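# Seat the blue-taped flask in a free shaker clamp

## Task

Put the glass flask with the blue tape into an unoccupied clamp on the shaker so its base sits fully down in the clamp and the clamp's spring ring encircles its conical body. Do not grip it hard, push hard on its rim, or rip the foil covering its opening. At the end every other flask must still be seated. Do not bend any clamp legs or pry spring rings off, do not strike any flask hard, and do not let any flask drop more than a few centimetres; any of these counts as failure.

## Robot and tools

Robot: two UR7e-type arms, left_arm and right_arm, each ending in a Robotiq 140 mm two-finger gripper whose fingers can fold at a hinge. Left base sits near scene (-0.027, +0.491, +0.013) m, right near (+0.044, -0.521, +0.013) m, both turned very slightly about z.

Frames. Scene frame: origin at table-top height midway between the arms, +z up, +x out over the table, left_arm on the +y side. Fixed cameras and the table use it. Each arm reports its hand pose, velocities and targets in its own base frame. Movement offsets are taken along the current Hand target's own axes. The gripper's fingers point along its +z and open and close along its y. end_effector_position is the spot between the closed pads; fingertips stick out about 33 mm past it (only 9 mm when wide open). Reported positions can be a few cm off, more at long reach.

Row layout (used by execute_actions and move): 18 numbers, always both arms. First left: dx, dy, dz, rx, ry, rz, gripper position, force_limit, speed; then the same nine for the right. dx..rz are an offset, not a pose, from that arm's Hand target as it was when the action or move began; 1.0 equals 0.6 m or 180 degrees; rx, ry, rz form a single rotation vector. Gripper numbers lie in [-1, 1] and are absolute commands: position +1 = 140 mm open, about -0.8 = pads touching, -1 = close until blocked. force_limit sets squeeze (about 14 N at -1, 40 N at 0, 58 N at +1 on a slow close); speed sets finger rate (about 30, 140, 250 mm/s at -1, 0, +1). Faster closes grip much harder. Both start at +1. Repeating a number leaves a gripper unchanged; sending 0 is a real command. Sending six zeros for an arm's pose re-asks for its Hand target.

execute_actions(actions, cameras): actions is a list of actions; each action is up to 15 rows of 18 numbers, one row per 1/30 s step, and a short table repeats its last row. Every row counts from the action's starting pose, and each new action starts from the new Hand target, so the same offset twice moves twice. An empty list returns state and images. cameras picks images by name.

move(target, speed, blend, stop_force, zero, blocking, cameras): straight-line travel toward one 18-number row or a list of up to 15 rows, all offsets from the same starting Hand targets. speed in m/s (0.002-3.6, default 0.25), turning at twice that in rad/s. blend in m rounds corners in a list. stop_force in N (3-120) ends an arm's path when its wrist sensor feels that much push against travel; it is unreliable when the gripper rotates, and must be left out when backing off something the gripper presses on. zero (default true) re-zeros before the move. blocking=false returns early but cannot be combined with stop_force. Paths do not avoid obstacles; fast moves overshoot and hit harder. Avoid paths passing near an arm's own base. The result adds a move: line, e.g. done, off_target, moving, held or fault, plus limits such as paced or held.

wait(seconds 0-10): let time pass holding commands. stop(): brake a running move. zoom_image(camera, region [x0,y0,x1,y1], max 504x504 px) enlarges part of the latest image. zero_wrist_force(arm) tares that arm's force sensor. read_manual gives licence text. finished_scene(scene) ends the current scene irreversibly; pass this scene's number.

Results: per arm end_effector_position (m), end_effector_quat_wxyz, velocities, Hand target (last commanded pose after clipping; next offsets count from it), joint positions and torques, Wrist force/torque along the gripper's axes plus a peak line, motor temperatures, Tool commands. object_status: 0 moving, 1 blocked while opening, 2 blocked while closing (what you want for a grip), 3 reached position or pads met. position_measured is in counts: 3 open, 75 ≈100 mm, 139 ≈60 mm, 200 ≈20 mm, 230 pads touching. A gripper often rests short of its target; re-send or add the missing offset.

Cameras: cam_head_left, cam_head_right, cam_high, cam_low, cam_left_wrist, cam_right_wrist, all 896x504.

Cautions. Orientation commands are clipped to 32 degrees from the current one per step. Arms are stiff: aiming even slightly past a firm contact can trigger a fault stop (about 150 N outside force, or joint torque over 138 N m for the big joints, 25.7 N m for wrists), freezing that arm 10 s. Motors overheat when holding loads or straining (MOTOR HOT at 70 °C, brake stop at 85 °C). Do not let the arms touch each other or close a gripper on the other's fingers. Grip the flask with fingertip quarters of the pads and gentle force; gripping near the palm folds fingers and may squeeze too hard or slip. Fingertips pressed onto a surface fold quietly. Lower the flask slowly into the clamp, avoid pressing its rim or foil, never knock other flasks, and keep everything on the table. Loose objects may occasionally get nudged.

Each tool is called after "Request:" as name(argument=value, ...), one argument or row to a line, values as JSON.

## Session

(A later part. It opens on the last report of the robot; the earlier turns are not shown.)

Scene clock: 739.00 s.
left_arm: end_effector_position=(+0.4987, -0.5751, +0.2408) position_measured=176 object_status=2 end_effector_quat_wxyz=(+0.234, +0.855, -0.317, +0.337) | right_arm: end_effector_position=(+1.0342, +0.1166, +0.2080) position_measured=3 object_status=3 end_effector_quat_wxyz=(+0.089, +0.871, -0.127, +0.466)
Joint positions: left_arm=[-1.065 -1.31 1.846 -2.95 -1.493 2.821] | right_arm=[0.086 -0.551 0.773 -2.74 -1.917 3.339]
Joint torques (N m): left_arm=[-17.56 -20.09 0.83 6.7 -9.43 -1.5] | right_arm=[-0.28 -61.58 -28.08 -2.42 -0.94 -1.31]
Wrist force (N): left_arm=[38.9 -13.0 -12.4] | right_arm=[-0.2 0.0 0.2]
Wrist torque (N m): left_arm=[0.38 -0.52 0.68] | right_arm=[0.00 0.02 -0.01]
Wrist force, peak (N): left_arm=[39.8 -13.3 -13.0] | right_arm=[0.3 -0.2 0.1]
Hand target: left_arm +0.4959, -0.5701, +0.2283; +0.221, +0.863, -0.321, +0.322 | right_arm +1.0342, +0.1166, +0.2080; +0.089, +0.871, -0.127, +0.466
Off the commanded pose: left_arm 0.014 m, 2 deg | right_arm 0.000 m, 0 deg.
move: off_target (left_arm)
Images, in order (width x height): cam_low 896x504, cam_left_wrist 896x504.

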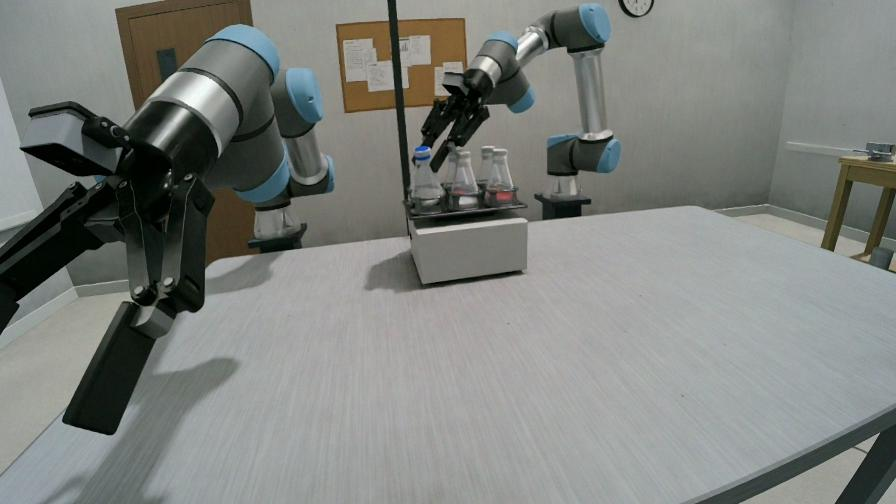

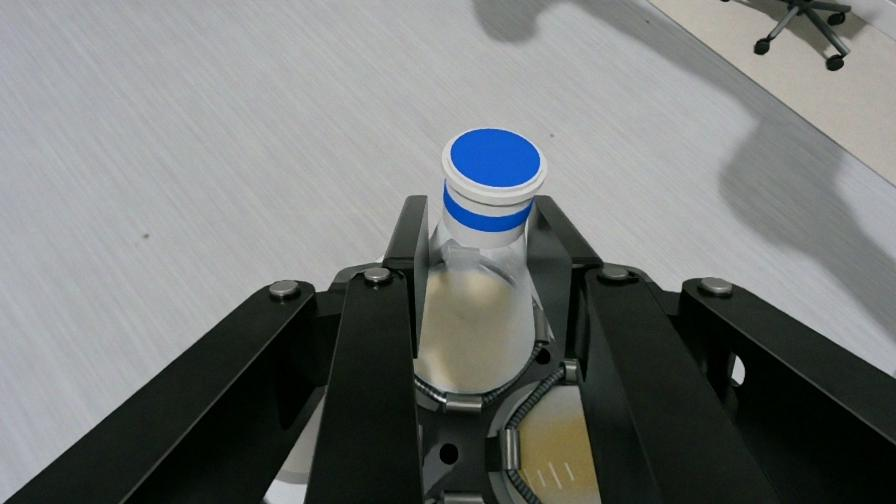

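Request:
move(
  target=[
    [-0.014,0,-0.014,0,0,0,-1,-0.02,-1,0,0,0,0,0,0,1,1,1],
    [-0.0257,0,-0.0197,0,0,0,-1,-0.02,-1,0,0,0,0,0,0,1,1,1],
  ],
  speed=0.015,
  cameras=["cam_low","cam_left_wrist"],
)

Request:
zoom_image(
  camera="cam_low",
  region=[390, 130, 490, 225],
)

Request:
zoom_image(
  camera="cam_left_wrist",
  region=[380, 120, 640, 440],
)

Scene clock: 765.63 s.
left_arm: end_effector_position=(+0.4851, -0.5627, +0.2408) position_measured=178 object_status=0 end_effector_quat_wxyz=(+0.237, +0.854, -0.316, +0.340) | right_arm: end_effector_position=(+1.0342, +0.1166, +0.2080) position_measured=3 object_status=3 end_effector_quat_wxyz=(+0.089, +0.871, -0.127, +0.466)
Joint positions: left_arm=[-1.076 -1.349 1.905 -2.978 -1.485 2.813] | right_arm=[0.086 -0.551 0.773 -2.74 -1.917 3.339]
Joint torques (N m): left_arm=[-6.52 -15.55 -15.43 7.08 -3.5 -1.99] | right_arm=[-0.1 -60.41 -26.69 -2.48 -1 -1.24]
Wrist force (N): left_arm=[31.3 -5.4 -2.6] | right_arm=[0.0 0.1 0.0]
Wrist torque (N m): left_arm=[0.02 -0.42 0.27] | right_arm=[0.01 -0.03 -0.01]
Wrist force, peak (N): left_arm=[39.7 -13.3 -13.0] | right_arm=[0.3 0.0 -0.2]
Hand target: left_arm +0.4820, -0.5568, +0.2257; +0.221, +0.863, -0.321, +0.322 | right_arm +1.0342, +0.1166, +0.2080; +0.089, +0.871, -0.127, +0.466
Off the commanded pose: left_arm 0.016 m, 3 deg | right_arm 0.000 m, 0 deg.
move: off_target (left_arm)
Images, in order (width x height): cam_low 896x504, cam_left_wrist 896x504.

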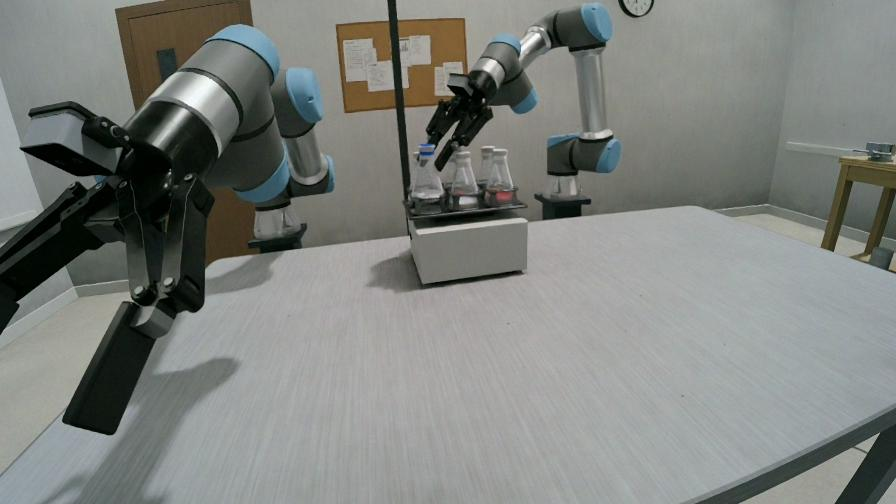

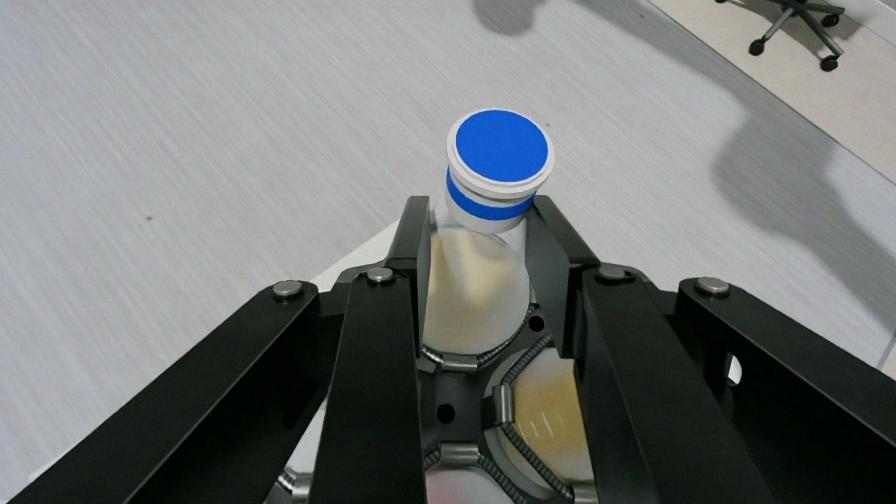

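Scaled by 5.040 from the camera's 896x504 image, which has a finer 1280x720 frame.

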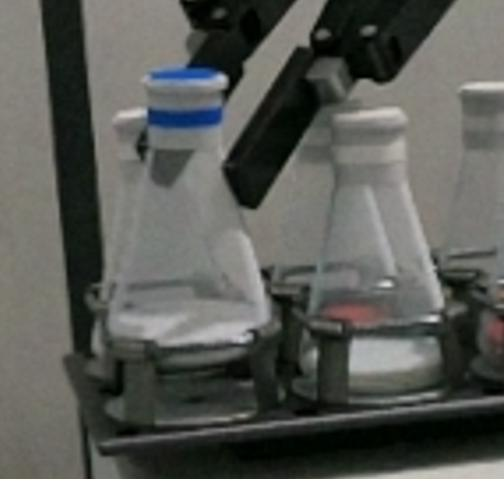

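Scaled by 1.575 from the camera's 896x504 image, which has a finer 1280x720 frame.

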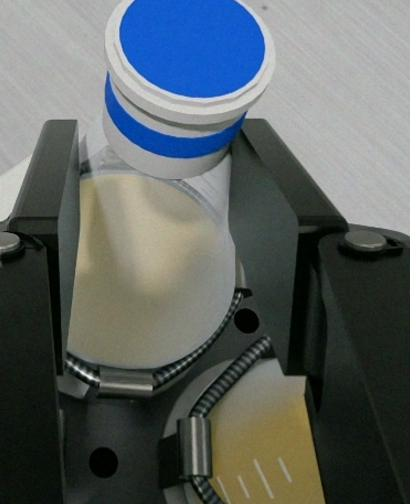

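Request:
move(
  target=[0.024,-0.005,-0.017,0,0,0,-1,-0.02,-1,0,0,0,0,0,0,1,1,1],
  speed=0.03,
)

Request:
execute_actions(
  actions=[
    [[0,0,0,0,0,0,-0.1,-0.02,-1,0,0,0,0,0,0,1,1,1]],
  ],
)

Request:
wait(
  seconds=1,
  cameras=["cam_low","cam_left_wrist"],
)

Request:
zoom_image(
  camera="cam_low",
  region=[390, 130, 490, 225],
)

Request:
zoom_image(
  camera="cam_left_wrist",
  region=[380, 120, 640, 440],
)

Scene clock: 790.50 s.
left_arm: end_effector_position=(+0.4884, -0.5546, +0.2424) position_measured=180 object_status=2 end_effector_quat_wxyz=(+0.221, +0.863, -0.321, +0.322) end_effector_velocity=(+0.000, -0.001, +0.001) end_effector_angular_velocity=(-0.004, -0.003, -0.001) | right_arm: end_effector_position=(+1.0342, +0.1166, +0.2080) position_measured=3 object_status=3 end_effector_quat_wxyz=(+0.089, +0.871, -0.127, +0.466)
Joint positions: left_arm=[-1.063 -1.363 1.873 -2.881 -1.494 2.823] | right_arm=[0.086 -0.551 0.773 -2.74 -1.917 3.339]
Joint velocities: left_arm=[-0.002 -0.001 0.001 -0.005 0.001 0] | right_arm=[within noise]
Joint torques (N m): left_arm=[-0.12 -22.27 -7.38 -3.56 3.99 0.68] | right_arm=[-0.8 -59.81 -27.9 -2.43 -0.89 -1.13]
Wrist force (N): left_arm=[3.7 9.5 -13.0] | right_arm=[0.0 -0.2 0.1]
Wrist torque (N m): left_arm=[-0.89 -0.66 -0.34] | right_arm=[-0.04 -0.01 -0.01]
Wrist force, peak (N): left_arm=[20.8 25.0 -17.4] | right_arm=[-0.2 -0.1 0.2]
Hand target: left_arm +0.4883, -0.5546, +0.2423; +0.221, +0.863, -0.321, +0.322 | right_arm +1.0342, +0.1166, +0.2080; +0.089, +0.871, -0.127, +0.466
Off the commanded pose: left_arm 0.000 m, 0 deg | right_arm 0.000 m, 0 deg.
move: done

Scene clock: 791.57 s.
left_arm: end_effector_position=(+0.4883, -0.5546, +0.2423) position_measured=141 object_status=0 end_effector_quat_wxyz=(+0.221, +0.863, -0.321, +0.322) | right_arm: end_effector_position=(+1.0342, +0.1166, +0.2080) position_measured=3 object_status=3 end_effector_quat_wxyz=(+0.089, +0.871, -0.127, +0.466)
Joint positions: left_arm=[-1.063 -1.363 1.873 -2.881 -1.494 2.822] | right_arm=[0.086 -0.551 0.773 -2.74 -1.917 3.339]
Joint torques (N m): left_arm=[-6.1 -19.02 -22.53 -3.88 -1.13 -1.81] | right_arm=[-0.37 -59.61 -27.25 -2.5 -0.87 -1.22]
Wrist force (N): left_arm=[1.7 4.7 -2.1] | right_arm=[0.0 0.0 0.1]
Wrist torque (N m): left_arm=[0.51 -0.26 -0.08] | right_arm=[0.00 -0.01 0.00]
Wrist force, peak (N): left_arm=[5.5 6.9 -14.3] | right_arm=[-0.2 -0.1 0.2]
Hand target: left_arm +0.4883, -0.5546, +0.2423; +0.221, +0.863, -0.321, +0.322 | right_arm +1.0342, +0.1166, +0.2080; +0.089, +0.871, -0.127, +0.466
Off the commanded pose: left_arm 0.000 m, 0 deg | right_arm 0.000 m, 0 deg.

Scene clock: 792.57 s.
left_arm: end_effector_position=(+0.4883, -0.5546, +0.2423) position_measured=141 object_status=3 end_effector_quat_wxyz=(+0.221, +0.863, -0.321, +0.322) | right_arm: end_effector_position=(+1.0342, +0.1166, +0.2080) position_measured=3 object_status=3 end_effector_quat_wxyz=(+0.089, +0.871, -0.127, +0.466)
Joint positions: left_arm=[-1.063 -1.363 1.873 -2.881 -1.494 2.822] | right_arm=[0.086 -0.551 0.773 -2.74 -1.917 3.339]
Joint torques (N m): left_arm=[-4.76 -19.63 -33.88 -4.59 -0.54 -1.9] | right_arm=[-0.86 -60.39 -25.65 -2.24 -1.17 -1.19]
Wrist force (N): left_arm=[1.0 4.7 -1.5] | right_arm=[0.0 -0.1 0.1]
Wrist torque (N m): left_arm=[0.48 -0.22 -0.08] | right_arm=[-0.03 -0.02 -0.01]
Wrist force, peak (N): left_arm=[1.6 4.7 -2.2] | right_arm=[0.2 -0.1 -0.2]
Hand target: left_arm +0.4883, -0.5546, +0.2423; +0.221, +0.863, -0.321, +0.322 | right_arm +1.0342, +0.1166, +0.2080; +0.089, +0.871, -0.127, +0.466
Tool commands: left_gripper/position=-0.1 left_gripper/force_limit=-0.02 left_gripper/speed=-1.0 right_gripper/position=+1.0 right_gripper/force_limit=+1.0 right_gripper/speed=+1.0
Off the commanded pose: left_arm 0.000 m, 0 deg | right_arm 0.000 m, 0 deg.
wait: 1.00 s; at rest by 0.17 s
Images, in order (width x height): cam_low 896x504, cam_left_wrist 896x504.

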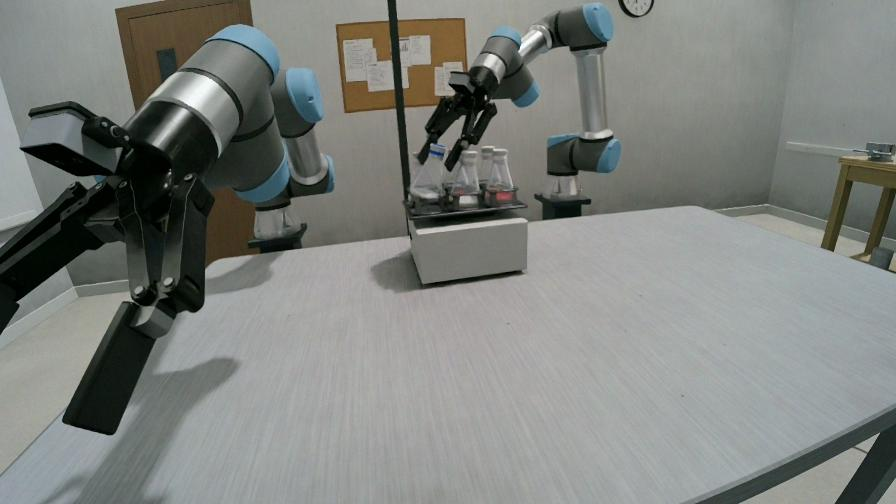

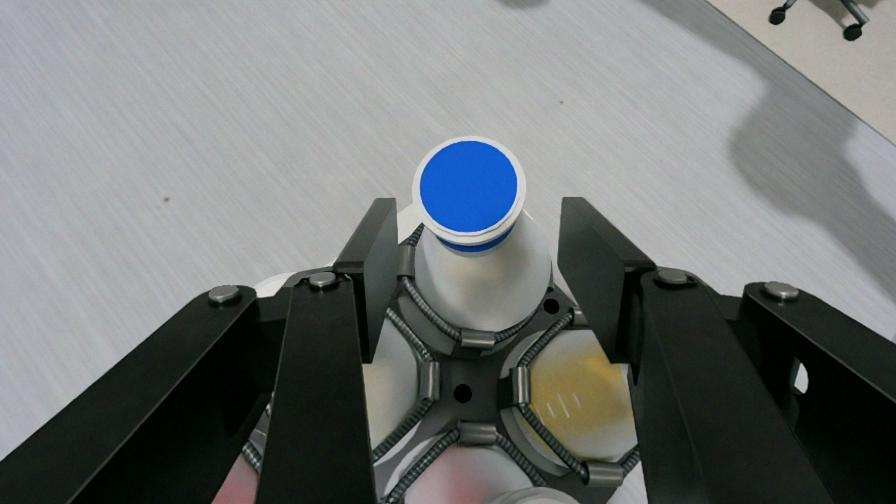

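Scaled by 5.040 from the camera's 896x504 image, which has a finer 1280x720 frame.

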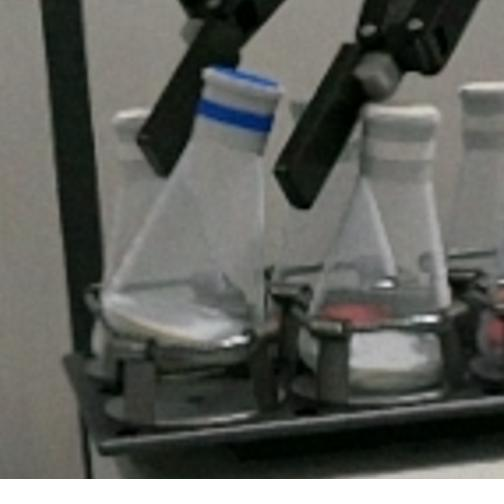

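Scaled by 1.575 from the camera's 896x504 image, which has a finer 1280x720 frame.

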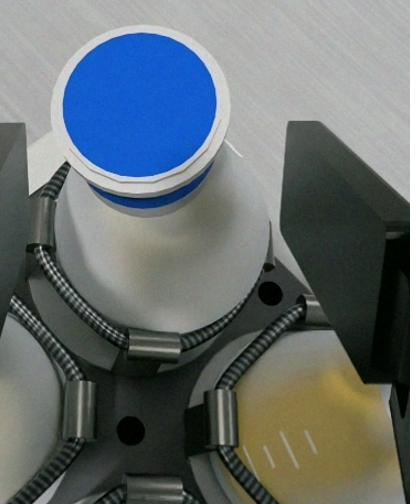

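Request:
move(
  target=[-0.022,-0.006,0,0,0,0,-0.1,-0.02,-1,0,0,0,0,0,0,1,1,1],
  speed=0.04,
  cameras=["cam_low","cam_left_wrist"],
)

Request:
zoom_image(
  camera="cam_low",
  region=[390, 130, 490, 225],
)

Scene clock: 800.70 s.
left_arm: end_effector_position=(+0.4848, -0.5499, +0.2403) position_measured=141 object_status=3 end_effector_quat_wxyz=(+0.229, +0.858, -0.318, +0.332) | right_arm: end_effector_position=(+1.0342, +0.1166, +0.2080) position_measured=3 object_status=3 end_effector_quat_wxyz=(+0.089, +0.871, -0.127, +0.466)
Joint positions: left_arm=[-1.065 -1.372 1.913 -2.94 -1.493 2.821] | right_arm=[0.086 -0.551 0.773 -2.74 -1.917 3.339]
Joint torques (N m): left_arm=[-0.2 -12.25 -13.06 7.1 2.03 -2.88] | right_arm=[-0.6 -61.67 -27.38 -2.53 -1.18 -1.49]
Wrist force (N): left_arm=[26.4 15.1 -19.5] | right_arm=[0.0 0.0 0.1]
Wrist torque (N m): left_arm=[1.51 -1.45 0.81] | right_arm=[-0.01 -0.01 -0.01]
Wrist force, peak (N): left_arm=[32.3 18.5 -25.5] | right_arm=[0.3 -0.1 0.2]
Hand target: left_arm +0.4830, -0.5467, +0.2325; +0.221, +0.863, -0.321, +0.322 | right_arm +1.0342, +0.1166, +0.2080; +0.089, +0.871, -0.127, +0.466
Off the commanded pose: left_arm 0.009 m, 2 deg | right_arm 0.000 m, 0 deg.
move: off_target (left_arm)
Images, in order (width x height): cam_low 896x504, cam_left_wrist 896x504.

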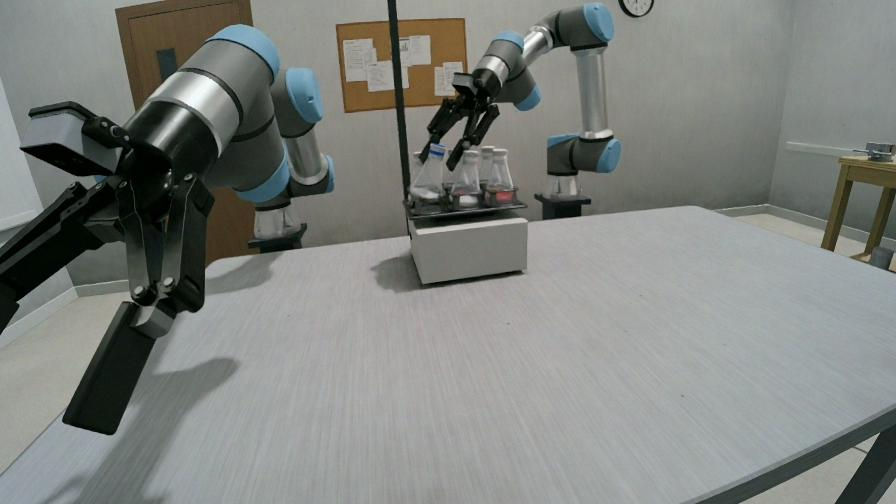

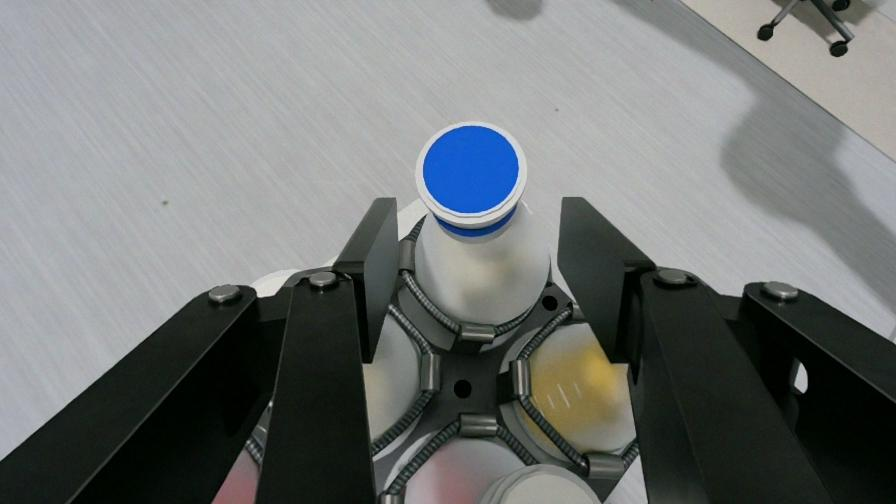

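Scaled by 5.040 from the camera's 896x504 image, which has a finer 1280x720 frame.

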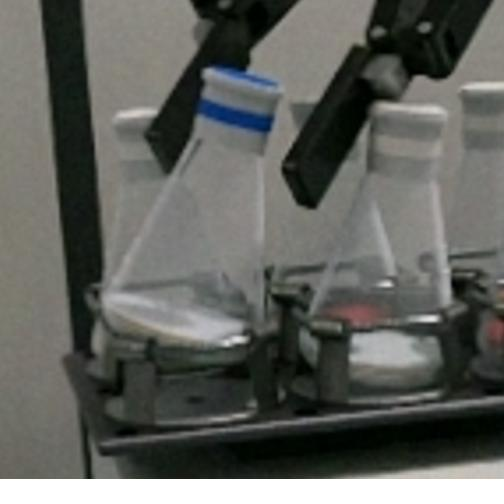

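Request:
move(
  target=[0.025,0.012,-0.004,0,0,0,-0.1,-0.02,-1,0,0,0,0,0,0,1,1,1],
  speed=0.06,
  cameras=["cam_low","cam_left_wrist"],
)

Request:
zoom_image(
  camera="cam_low",
  region=[390, 130, 490, 225],
)

Scene clock: 808.87 s.
left_arm: end_effector_position=(+0.4859, -0.5566, +0.2459) position_measured=141 object_status=3 end_effector_quat_wxyz=(+0.221, +0.863, -0.321, +0.322) end_effector_velocity=(+0.000, +0.001, -0.001) end_effector_angular_velocity=(-0.001, -0.001, +0.002) | right_arm: end_effector_position=(+1.0342, +0.1166, +0.2080) position_measured=3 object_status=3 end_effector_quat_wxyz=(+0.089, +0.871, -0.127, +0.466)
Joint positions: left_arm=[-1.069 -1.368 1.869 -2.871 -1.49 2.818] | right_arm=[0.086 -0.551 0.773 -2.74 -1.917 3.339]
Joint velocities: left_arm=[0 -0.001 0.006 -0.007 0.002 -0.001] | right_arm=[within noise]
Joint torques (N m): left_arm=[-0.26 -30.62 -16.11 -6.6 0.78 -1.3] | right_arm=[-0.23 -61.12 -27.91 -2.44 -1.1 -1.42]
Wrist force (N): left_arm=[-0.1 5.8 -0.4] | right_arm=[0.1 -0.1 0.1]
Wrist torque (N m): left_arm=[0.96 -0.05 0.05] | right_arm=[-0.02 -0.03 -0.01]
Wrist force, peak (N): left_arm=[28.9 15.7 -22.2] | right_arm=[-0.1 -0.2 -0.3]
Hand target: left_arm +0.4858, -0.5565, +0.2459; +0.221, +0.863, -0.321, +0.322 | right_arm +1.0342, +0.1166, +0.2080; +0.089, +0.871, -0.127, +0.466
Off the commanded pose: left_arm 0.000 m, 0 deg | right_arm 0.000 m, 0 deg.
move: done
Images, in order (width x height): cam_low 896x504, cam_left_wrist 896x504.

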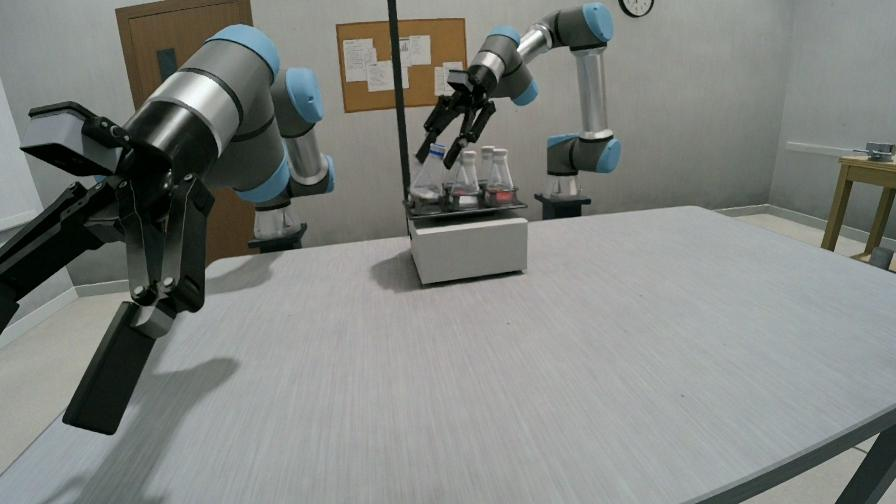

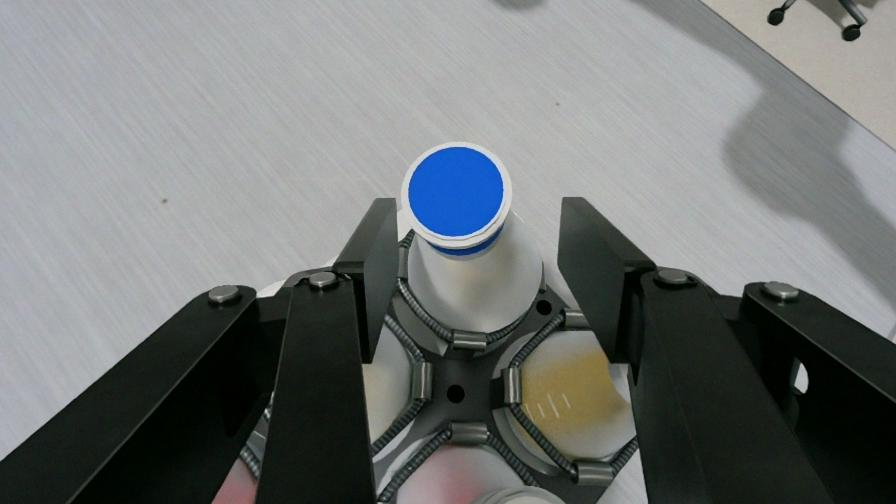

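Scaled by 5.040 from the camera's 896x504 image, which has a finer 1280x720 frame.

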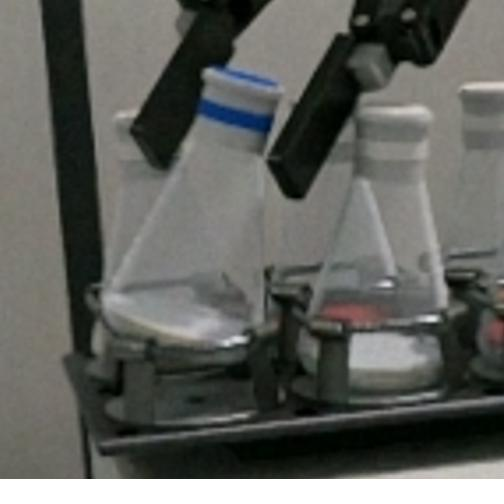

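Request:
execute_actions(
  actions=[
    [[0,0,0,0,0,0,-0.24,-1,-1,0,0,0,0,0,0,1,1,1]],
    [[0,0,0,0,0,0,-0.24,-1,-1,0,0,0,0,0,0,1,1,1]],
  ],
)

Request:
move(
  target=[-0.025,0.002,0,0,0,0,-0.24,-1,-1,0,0,0,0,0,0,1,1,1],
  speed=0.025,
  stop_force=8,
  cameras=["cam_low","cam_left_wrist"],
)

Request:
zoom_image(
  camera="cam_low",
  region=[390, 130, 490, 225],
)

Scene clock: 825.90 s.
left_arm: end_effector_position=(+0.4858, -0.5565, +0.2459) position_measured=159 object_status=3 end_effector_quat_wxyz=(+0.221, +0.863, -0.321, +0.322) | right_arm: end_effector_position=(+1.0342, +0.1166, +0.2080) position_measured=3 object_status=3 end_effector_quat_wxyz=(+0.089, +0.871, -0.127, +0.466)
Joint positions: left_arm=[-1.069 -1.368 1.869 -2.872 -1.49 2.818] | right_arm=[0.086 -0.551 0.773 -2.74 -1.917 3.339]
Joint torques (N m): left_arm=[5.35 -43.98 -13.76 -6.43 -1.48 2.27] | right_arm=[-0.3 -61.07 -26.89 -2.06 -1.08 -1.64]
Wrist force (N): left_arm=[-0.2 5.6 -0.3] | right_arm=[0.0 0.2 0.1]
Wrist torque (N m): left_arm=[0.93 -0.09 0.05] | right_arm=[0.02 -0.02 -0.01]
Wrist force, peak (N): left_arm=[-0.3 6.1 -0.3] | right_arm=[-0.2 -0.1 0.2]
Hand target: left_arm +0.4858, -0.5565, +0.2459; +0.221, +0.863, -0.321, +0.322 | right_arm +1.0342, +0.1166, +0.2080; +0.089, +0.871, -0.127, +0.466
Off the commanded pose: left_arm 0.000 m, 0 deg | right_arm 0.000 m, 0 deg.

Scene clock: 827.37 s.
left_arm: end_effector_position=(+0.4783, -0.5523, +0.2380) position_measured=159 object_status=3 end_effector_quat_wxyz=(+0.221, +0.863, -0.321, +0.323) | right_arm: end_effector_position=(+1.0342, +0.1166, +0.2080) position_measured=3 object_status=3 end_effector_quat_wxyz=(+0.089, +0.871, -0.127, +0.466)
Joint positions: left_arm=[-1.079 -1.377 1.903 -2.897 -1.483 2.812] | right_arm=[0.086 -0.551 0.773 -2.74 -1.917 3.339]
Joint torques (N m): left_arm=[7.5 -12.66 -14.04 -3.54 -1.12 2.1] | right_arm=[0.4 -60.54 -26.23 -2.09 -1.19 -1.42]
Wrist force (N): left_arm=[7.2 9.2 -6.0] | right_arm=[0.0 -0.2 0.0]
Wrist torque (N m): left_arm=[1.23 -0.41 0.19] | right_arm=[-0.04 0.00 -0.01]
Wrist force, peak (N): left_arm=[11.5 12.1 -9.9] | right_arm=[0.1 -0.2 0.1]
Hand target: left_arm +0.4783, -0.5523, +0.2380; +0.221, +0.863, -0.321, +0.323 (not the last commanded pose) | right_arm +1.0342, +0.1166, +0.2080; +0.089, +0.871, -0.127, +0.466
Off the commanded pose: left_arm 0.003 m, 0 deg | right_arm 0.000 m, 0 deg.
move: contact (left_arm)
Images, in order (width x height): cam_low 896x504, cam_left_wrist 896x504.

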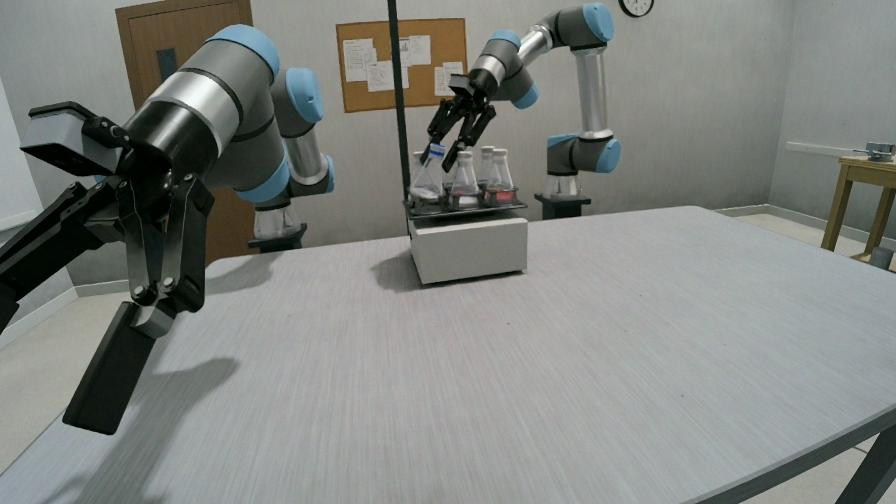

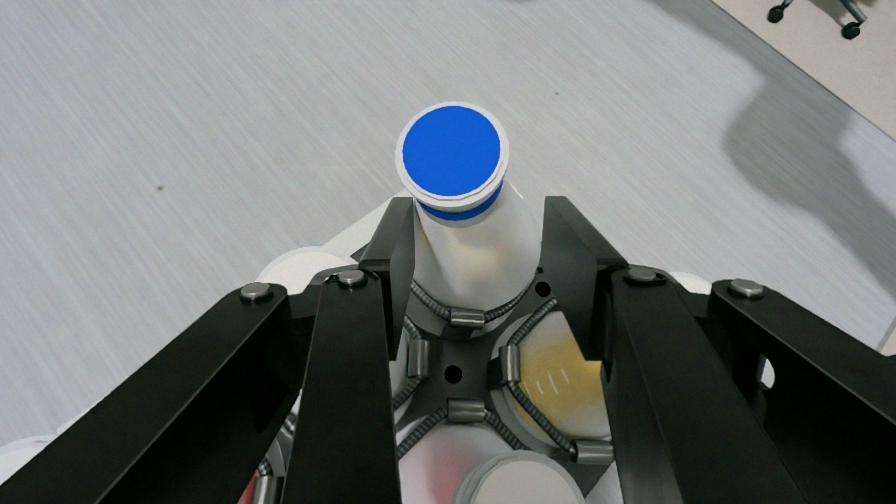

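Scaled by 5.040 from the camera's 896x504 image, which has a finer 1280x720 frame.

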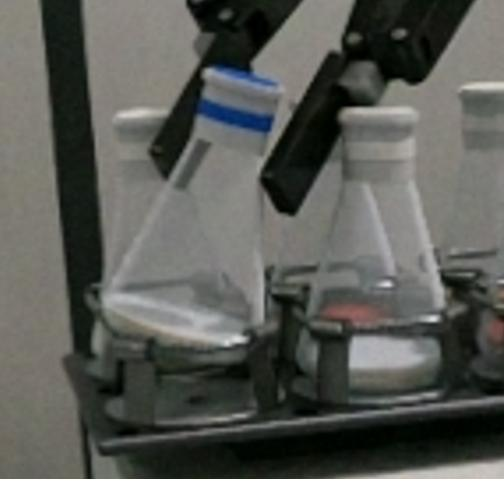

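Request:
execute_actions(
  actions=[
    [[0,0,0,0,0,0,-1,-0.02,-1,0,0,0,0,0,0,1,1,1]],
  ],
)

Request:
wait(
  seconds=2,
  cameras=["cam_low","cam_left_wrist"],
)

Request:
zoom_image(
  camera="cam_low",
  region=[390, 130, 490, 225],
)

Scene clock: 836.50 s.
left_arm: end_effector_position=(+0.4783, -0.5523, +0.2379) position_measured=180 object_status=0 end_effector_quat_wxyz=(+0.221, +0.863, -0.321, +0.323) | right_arm: end_effector_position=(+1.0342, +0.1166, +0.2080) position_measured=3 object_status=3 end_effector_quat_wxyz=(+0.089, +0.871, -0.127, +0.466)
Joint positions: left_arm=[-1.079 -1.377 1.904 -2.897 -1.483 2.812] | right_arm=[0.086 -0.551 0.773 -2.74 -1.917 3.339]
Joint torques (N m): left_arm=[-7.53 -25.41 -19.99 -2.85 -2.65 1.65] | right_arm=[0 -61.27 -27.33 -2.24 -1.13 -1.74]
Wrist force (N): left_arm=[8.3 -2.3 -9.8] | right_arm=[-0.1 -0.1 0.0]
Wrist torque (N m): left_arm=[1.40 -0.15 0.07] | right_arm=[-0.01 0.02 -0.01]
Wrist force, peak (N): left_arm=[7.6 9.4 -6.3] | right_arm=[0.0 -0.4 0.0]
Hand target: left_arm +0.4783, -0.5523, +0.2380; +0.221, +0.863, -0.321, +0.323 | right_arm +1.0342, +0.1166, +0.2080; +0.089, +0.871, -0.127, +0.466
Off the commanded pose: left_arm 0.000 m, 0 deg | right_arm 0.000 m, 0 deg.

Scene clock: 838.50 s.
left_arm: end_effector_position=(+0.4783, -0.5523, +0.2380) position_measured=180 object_status=2 end_effector_quat_wxyz=(+0.221, +0.863, -0.321, +0.323) | right_arm: end_effector_position=(+1.0342, +0.1166, +0.2080) position_measured=3 object_status=3 end_effector_quat_wxyz=(+0.089, +0.871, -0.127, +0.466)
Joint positions: left_arm=[-1.079 -1.377 1.903 -2.897 -1.483 2.812] | right_arm=[0.086 -0.551 0.773 -2.74 -1.917 3.339]
Joint torques (N m): left_arm=[-12.59 -37.53 -29.87 -2.33 -4.56 1.57] | right_arm=[-0.03 -60.75 -26.95 -2.03 -1.23 -1.61]
Wrist force (N): left_arm=[7.1 -2.1 -8.3] | right_arm=[0.0 0.0 -0.1]
Wrist torque (N m): left_arm=[1.42 -0.12 0.07] | right_arm=[-0.01 -0.01 -0.01]
Wrist force, peak (N): left_arm=[8.4 -2.3 -9.6] | right_arm=[0.3 -0.1 -0.1]
Hand target: left_arm +0.4783, -0.5523, +0.2380; +0.221, +0.863, -0.321, +0.323 | right_arm +1.0342, +0.1166, +0.2080; +0.089, +0.871, -0.127, +0.466
Tool commands: left_gripper/position=-1.0 left_gripper/force_limit=-0.02 left_gripper/speed=-1.0 right_gripper/position=+1.0 right_gripper/force_limit=+1.0 right_gripper/speed=+1.0
Off the commanded pose: left_arm 0.000 m, 0 deg | right_arm 0.000 m, 0 deg.
wait: 2.00 s; at rest by 0.17 s
Images, in order (width x height): cam_low 896x504, cam_left_wrist 896x504.

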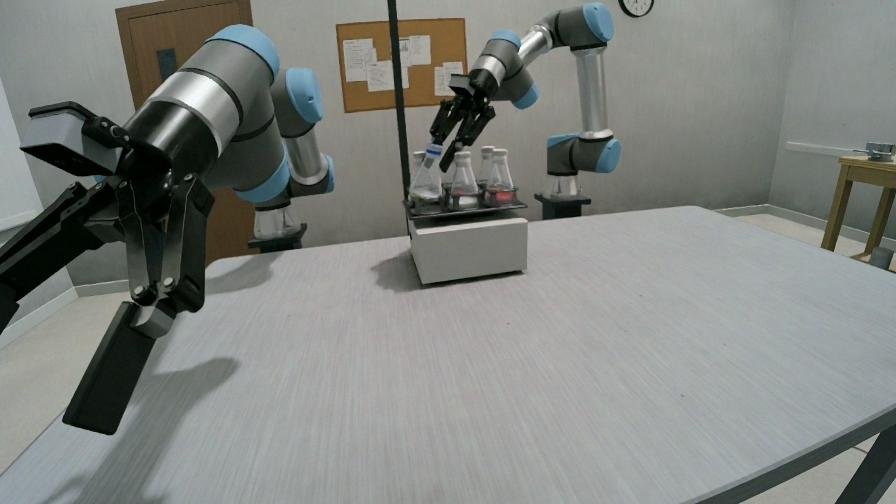

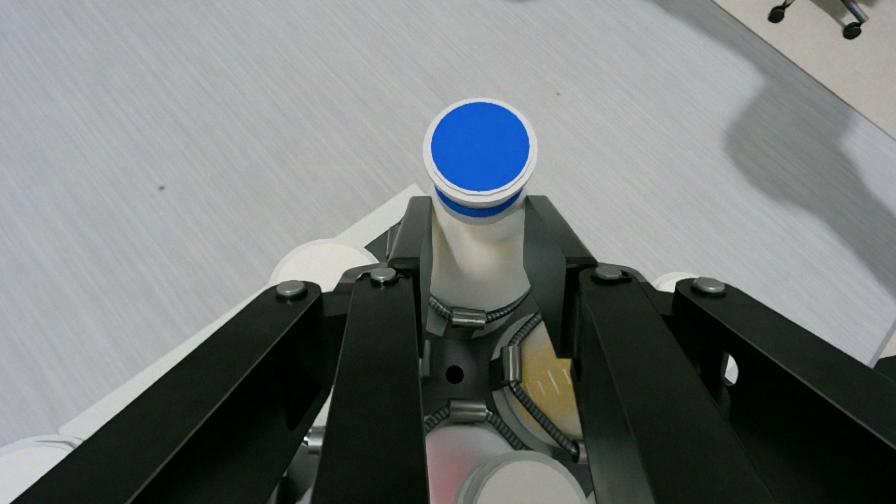

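Scaled by 5.040 from the camera's 896x504 image, which has a finer 1280x720 frame.

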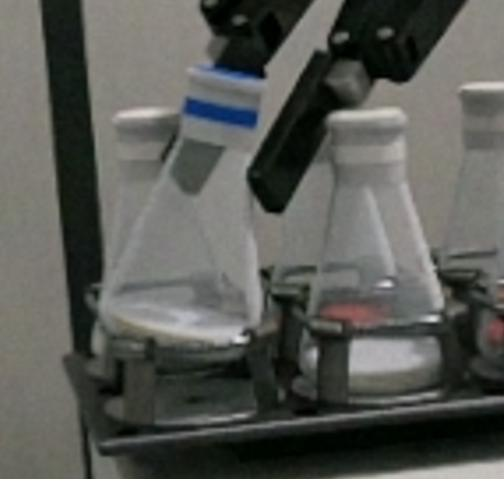

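Request:
move(
  target=[
    [-0.007,0.002,0.007,0,0,0,-1,-0.02,-1,0,0,0,0,0,0,1,1,1],
    [0.0143,0.0225,0.0377,0.059,0,0.059,-1,-0.02,-1,0,0,0,0,0,0,1,1,1],
  ],
  speed=0.02,
  cameras=["cam_low","cam_left_wrist"],
)

Request:
zoom_image(
  camera="cam_low",
  region=[390, 130, 490, 225],
)

Request:
zoom_image(
  camera="cam_left_wrist",
  region=[380, 120, 640, 440],
)

Scene clock: 858.43 s.
left_arm: end_effector_position=(+0.4834, -0.5789, +0.2311) position_measured=181 object_status=2 end_effector_quat_wxyz=(+0.110, +0.846, -0.368, +0.371) | right_arm: end_effector_position=(+1.0342, +0.1166, +0.2080) position_measured=3 object_status=3 end_effector_quat_wxyz=(+0.089, +0.871, -0.127, +0.466)
Joint positions: left_arm=[-1.198 -1.324 1.835 -2.811 -1.222 2.897] | right_arm=[0.086 -0.551 0.773 -2.74 -1.917 3.339]
Joint torques (N m): left_arm=[11.85 -10.57 -5.09 6.62 0.04 0.86] | right_arm=[0.59 -61.01 -27.59 -2.15 -1.36 -1.43]
Wrist force (N): left_arm=[28.3 14.6 -11.5] | right_arm=[-0.1 0.0 0.0]
Wrist torque (N m): left_arm=[0.68 -0.10 -0.30] | right_arm=[0.00 0.00 -0.01]
Wrist force, peak (N): left_arm=[20.5 -5.1 -50.6] | right_arm=[0.3 -0.2 -0.1]
Hand target: left_arm +0.4833, -0.5786, +0.2306; +0.110, +0.846, -0.368, +0.370 | right_arm +1.0342, +0.1166, +0.2080; +0.089, +0.871, -0.127, +0.466
Off the commanded pose: left_arm 0.001 m, 0 deg | right_arm 0.000 m, 0 deg.
move: done
Images, in order (width x height): cam_low 896x504, cam_left_wrist 896x504.

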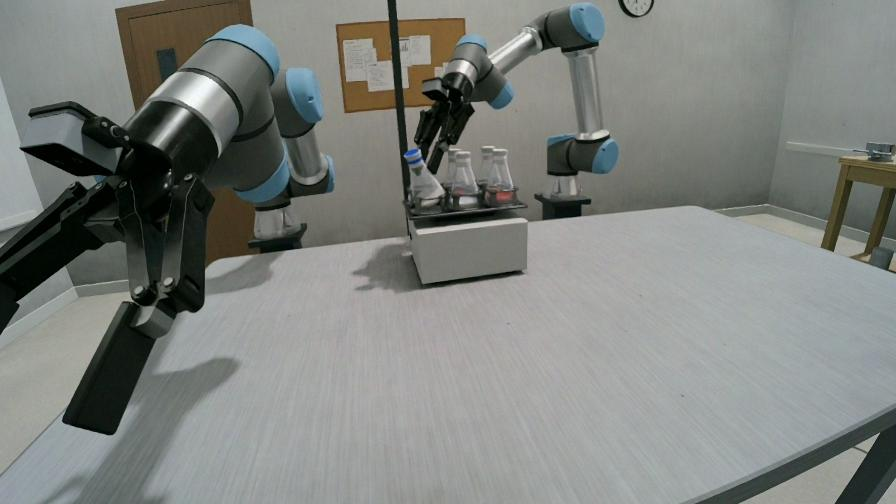

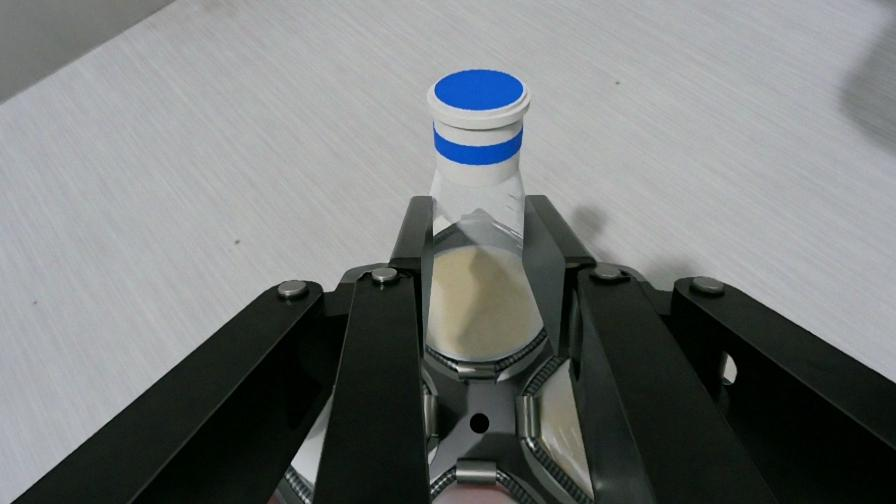

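Scaled by 5.040 from the camera's 896x504 image, which has a finer 1280x720 frame.

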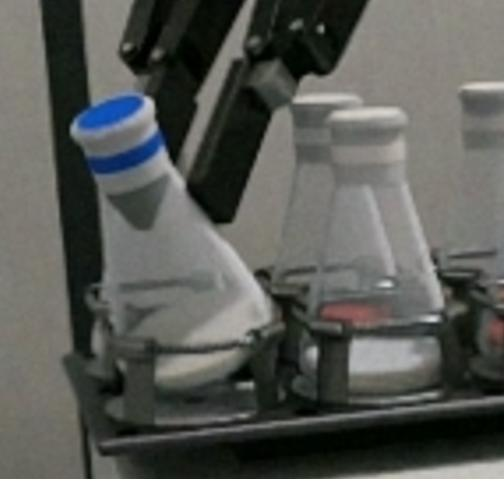

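Scaled by 1.575 from the camera's 896x504 image, which has a finer 1280x720 frame.

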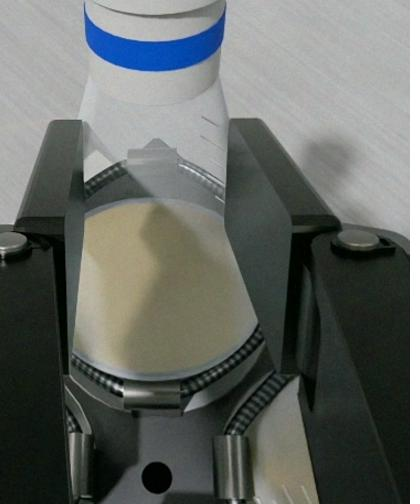

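Request:
move(
  target=[-0.0094,-0.034,-0.0024,-0.055,0,-0.055,-1,-0.02,-1,0,0,0,0,0,0,1,1,1],
  speed=0.02,
  cameras=["cam_low","cam_left_wrist"],
)

Request:
zoom_image(
  camera="cam_low",
  region=[390, 130, 490, 225],
)

Request:
zoom_image(
  camera="cam_left_wrist",
  region=[380, 60, 640, 440],
)

Scene clock: 873.47 s.
left_arm: end_effector_position=(+0.4952, -0.5621, +0.2333) position_measured=184 object_status=2 end_effector_quat_wxyz=(+0.218, +0.860, -0.323, +0.331) | right_arm: end_effector_position=(+1.0342, +0.1166, +0.2080) position_measured=3 object_status=3 end_effector_quat_wxyz=(+0.089, +0.871, -0.127, +0.466)
Joint positions: left_arm=[-1.066 -1.33 1.867 -2.918 -1.481 2.833] | right_arm=[0.086 -0.551 0.773 -2.74 -1.917 3.339]
Joint torques (N m): left_arm=[8.05 2.96 10.52 6.87 5.88 -0.73] | right_arm=[-0.67 -61.35 -28.31 -2 -1.15 -1.7]
Wrist force (N): left_arm=[28.9 30.1 -20.0] | right_arm=[0.0 0.0 0.1]
Wrist torque (N m): left_arm=[1.85 -1.89 0.48] | right_arm=[-0.02 -0.02 0.00]
Wrist force, peak (N): left_arm=[29.4 29.7 -20.7] | right_arm=[0.2 -0.3 -0.1]
Hand target: left_arm +0.4943, -0.5605, +0.2294; +0.214, +0.862, -0.324, +0.326 | right_arm +1.0342, +0.1166, +0.2080; +0.089, +0.871, -0.127, +0.466
Off the commanded pose: left_arm 0.004 m, 1 deg | right_arm 0.000 m, 0 deg.
move: off_target (left_arm)
Images, in order (width x height): cam_low 896x504, cam_left_wrist 896x504.

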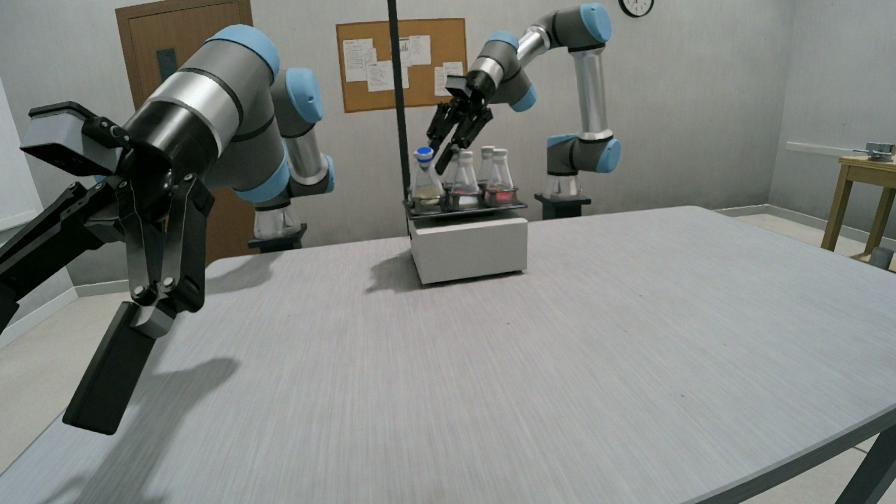

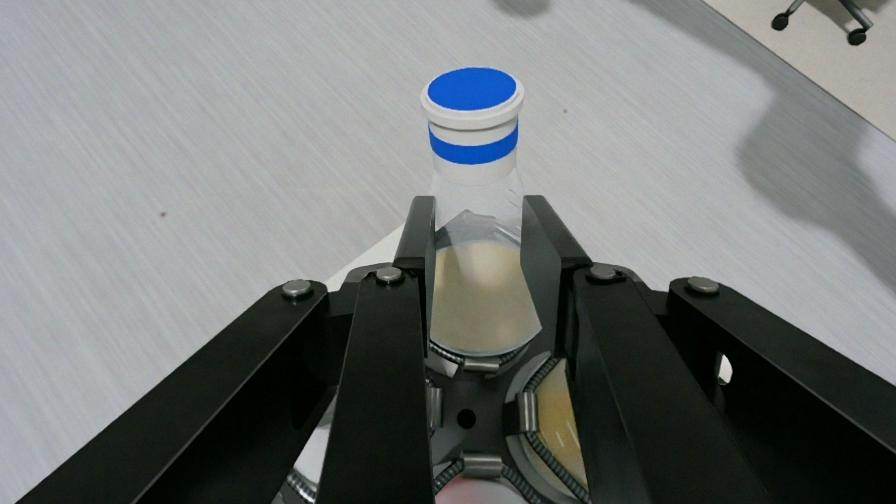

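Scaled by 5.040 from the camera's 896x504 image, which has a finer 1280x720 frame.

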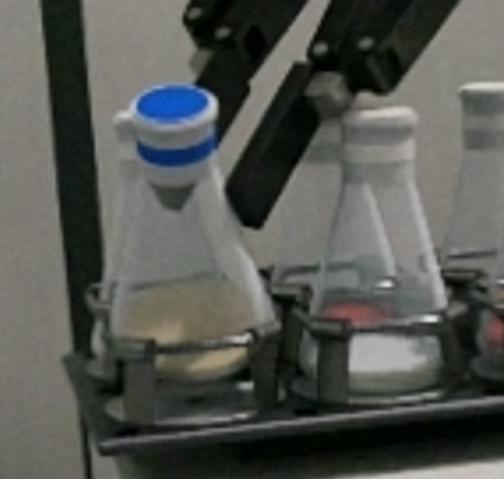

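Scaled by 1.326 from the camera's 896x504 image, which has a finer 1280x720 frame.

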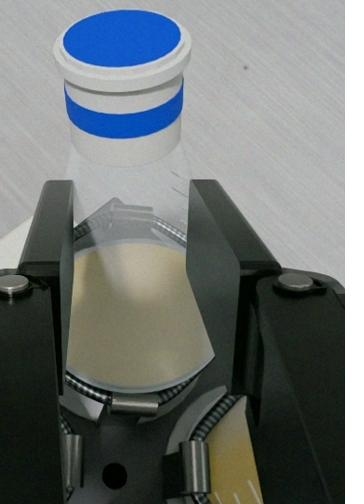

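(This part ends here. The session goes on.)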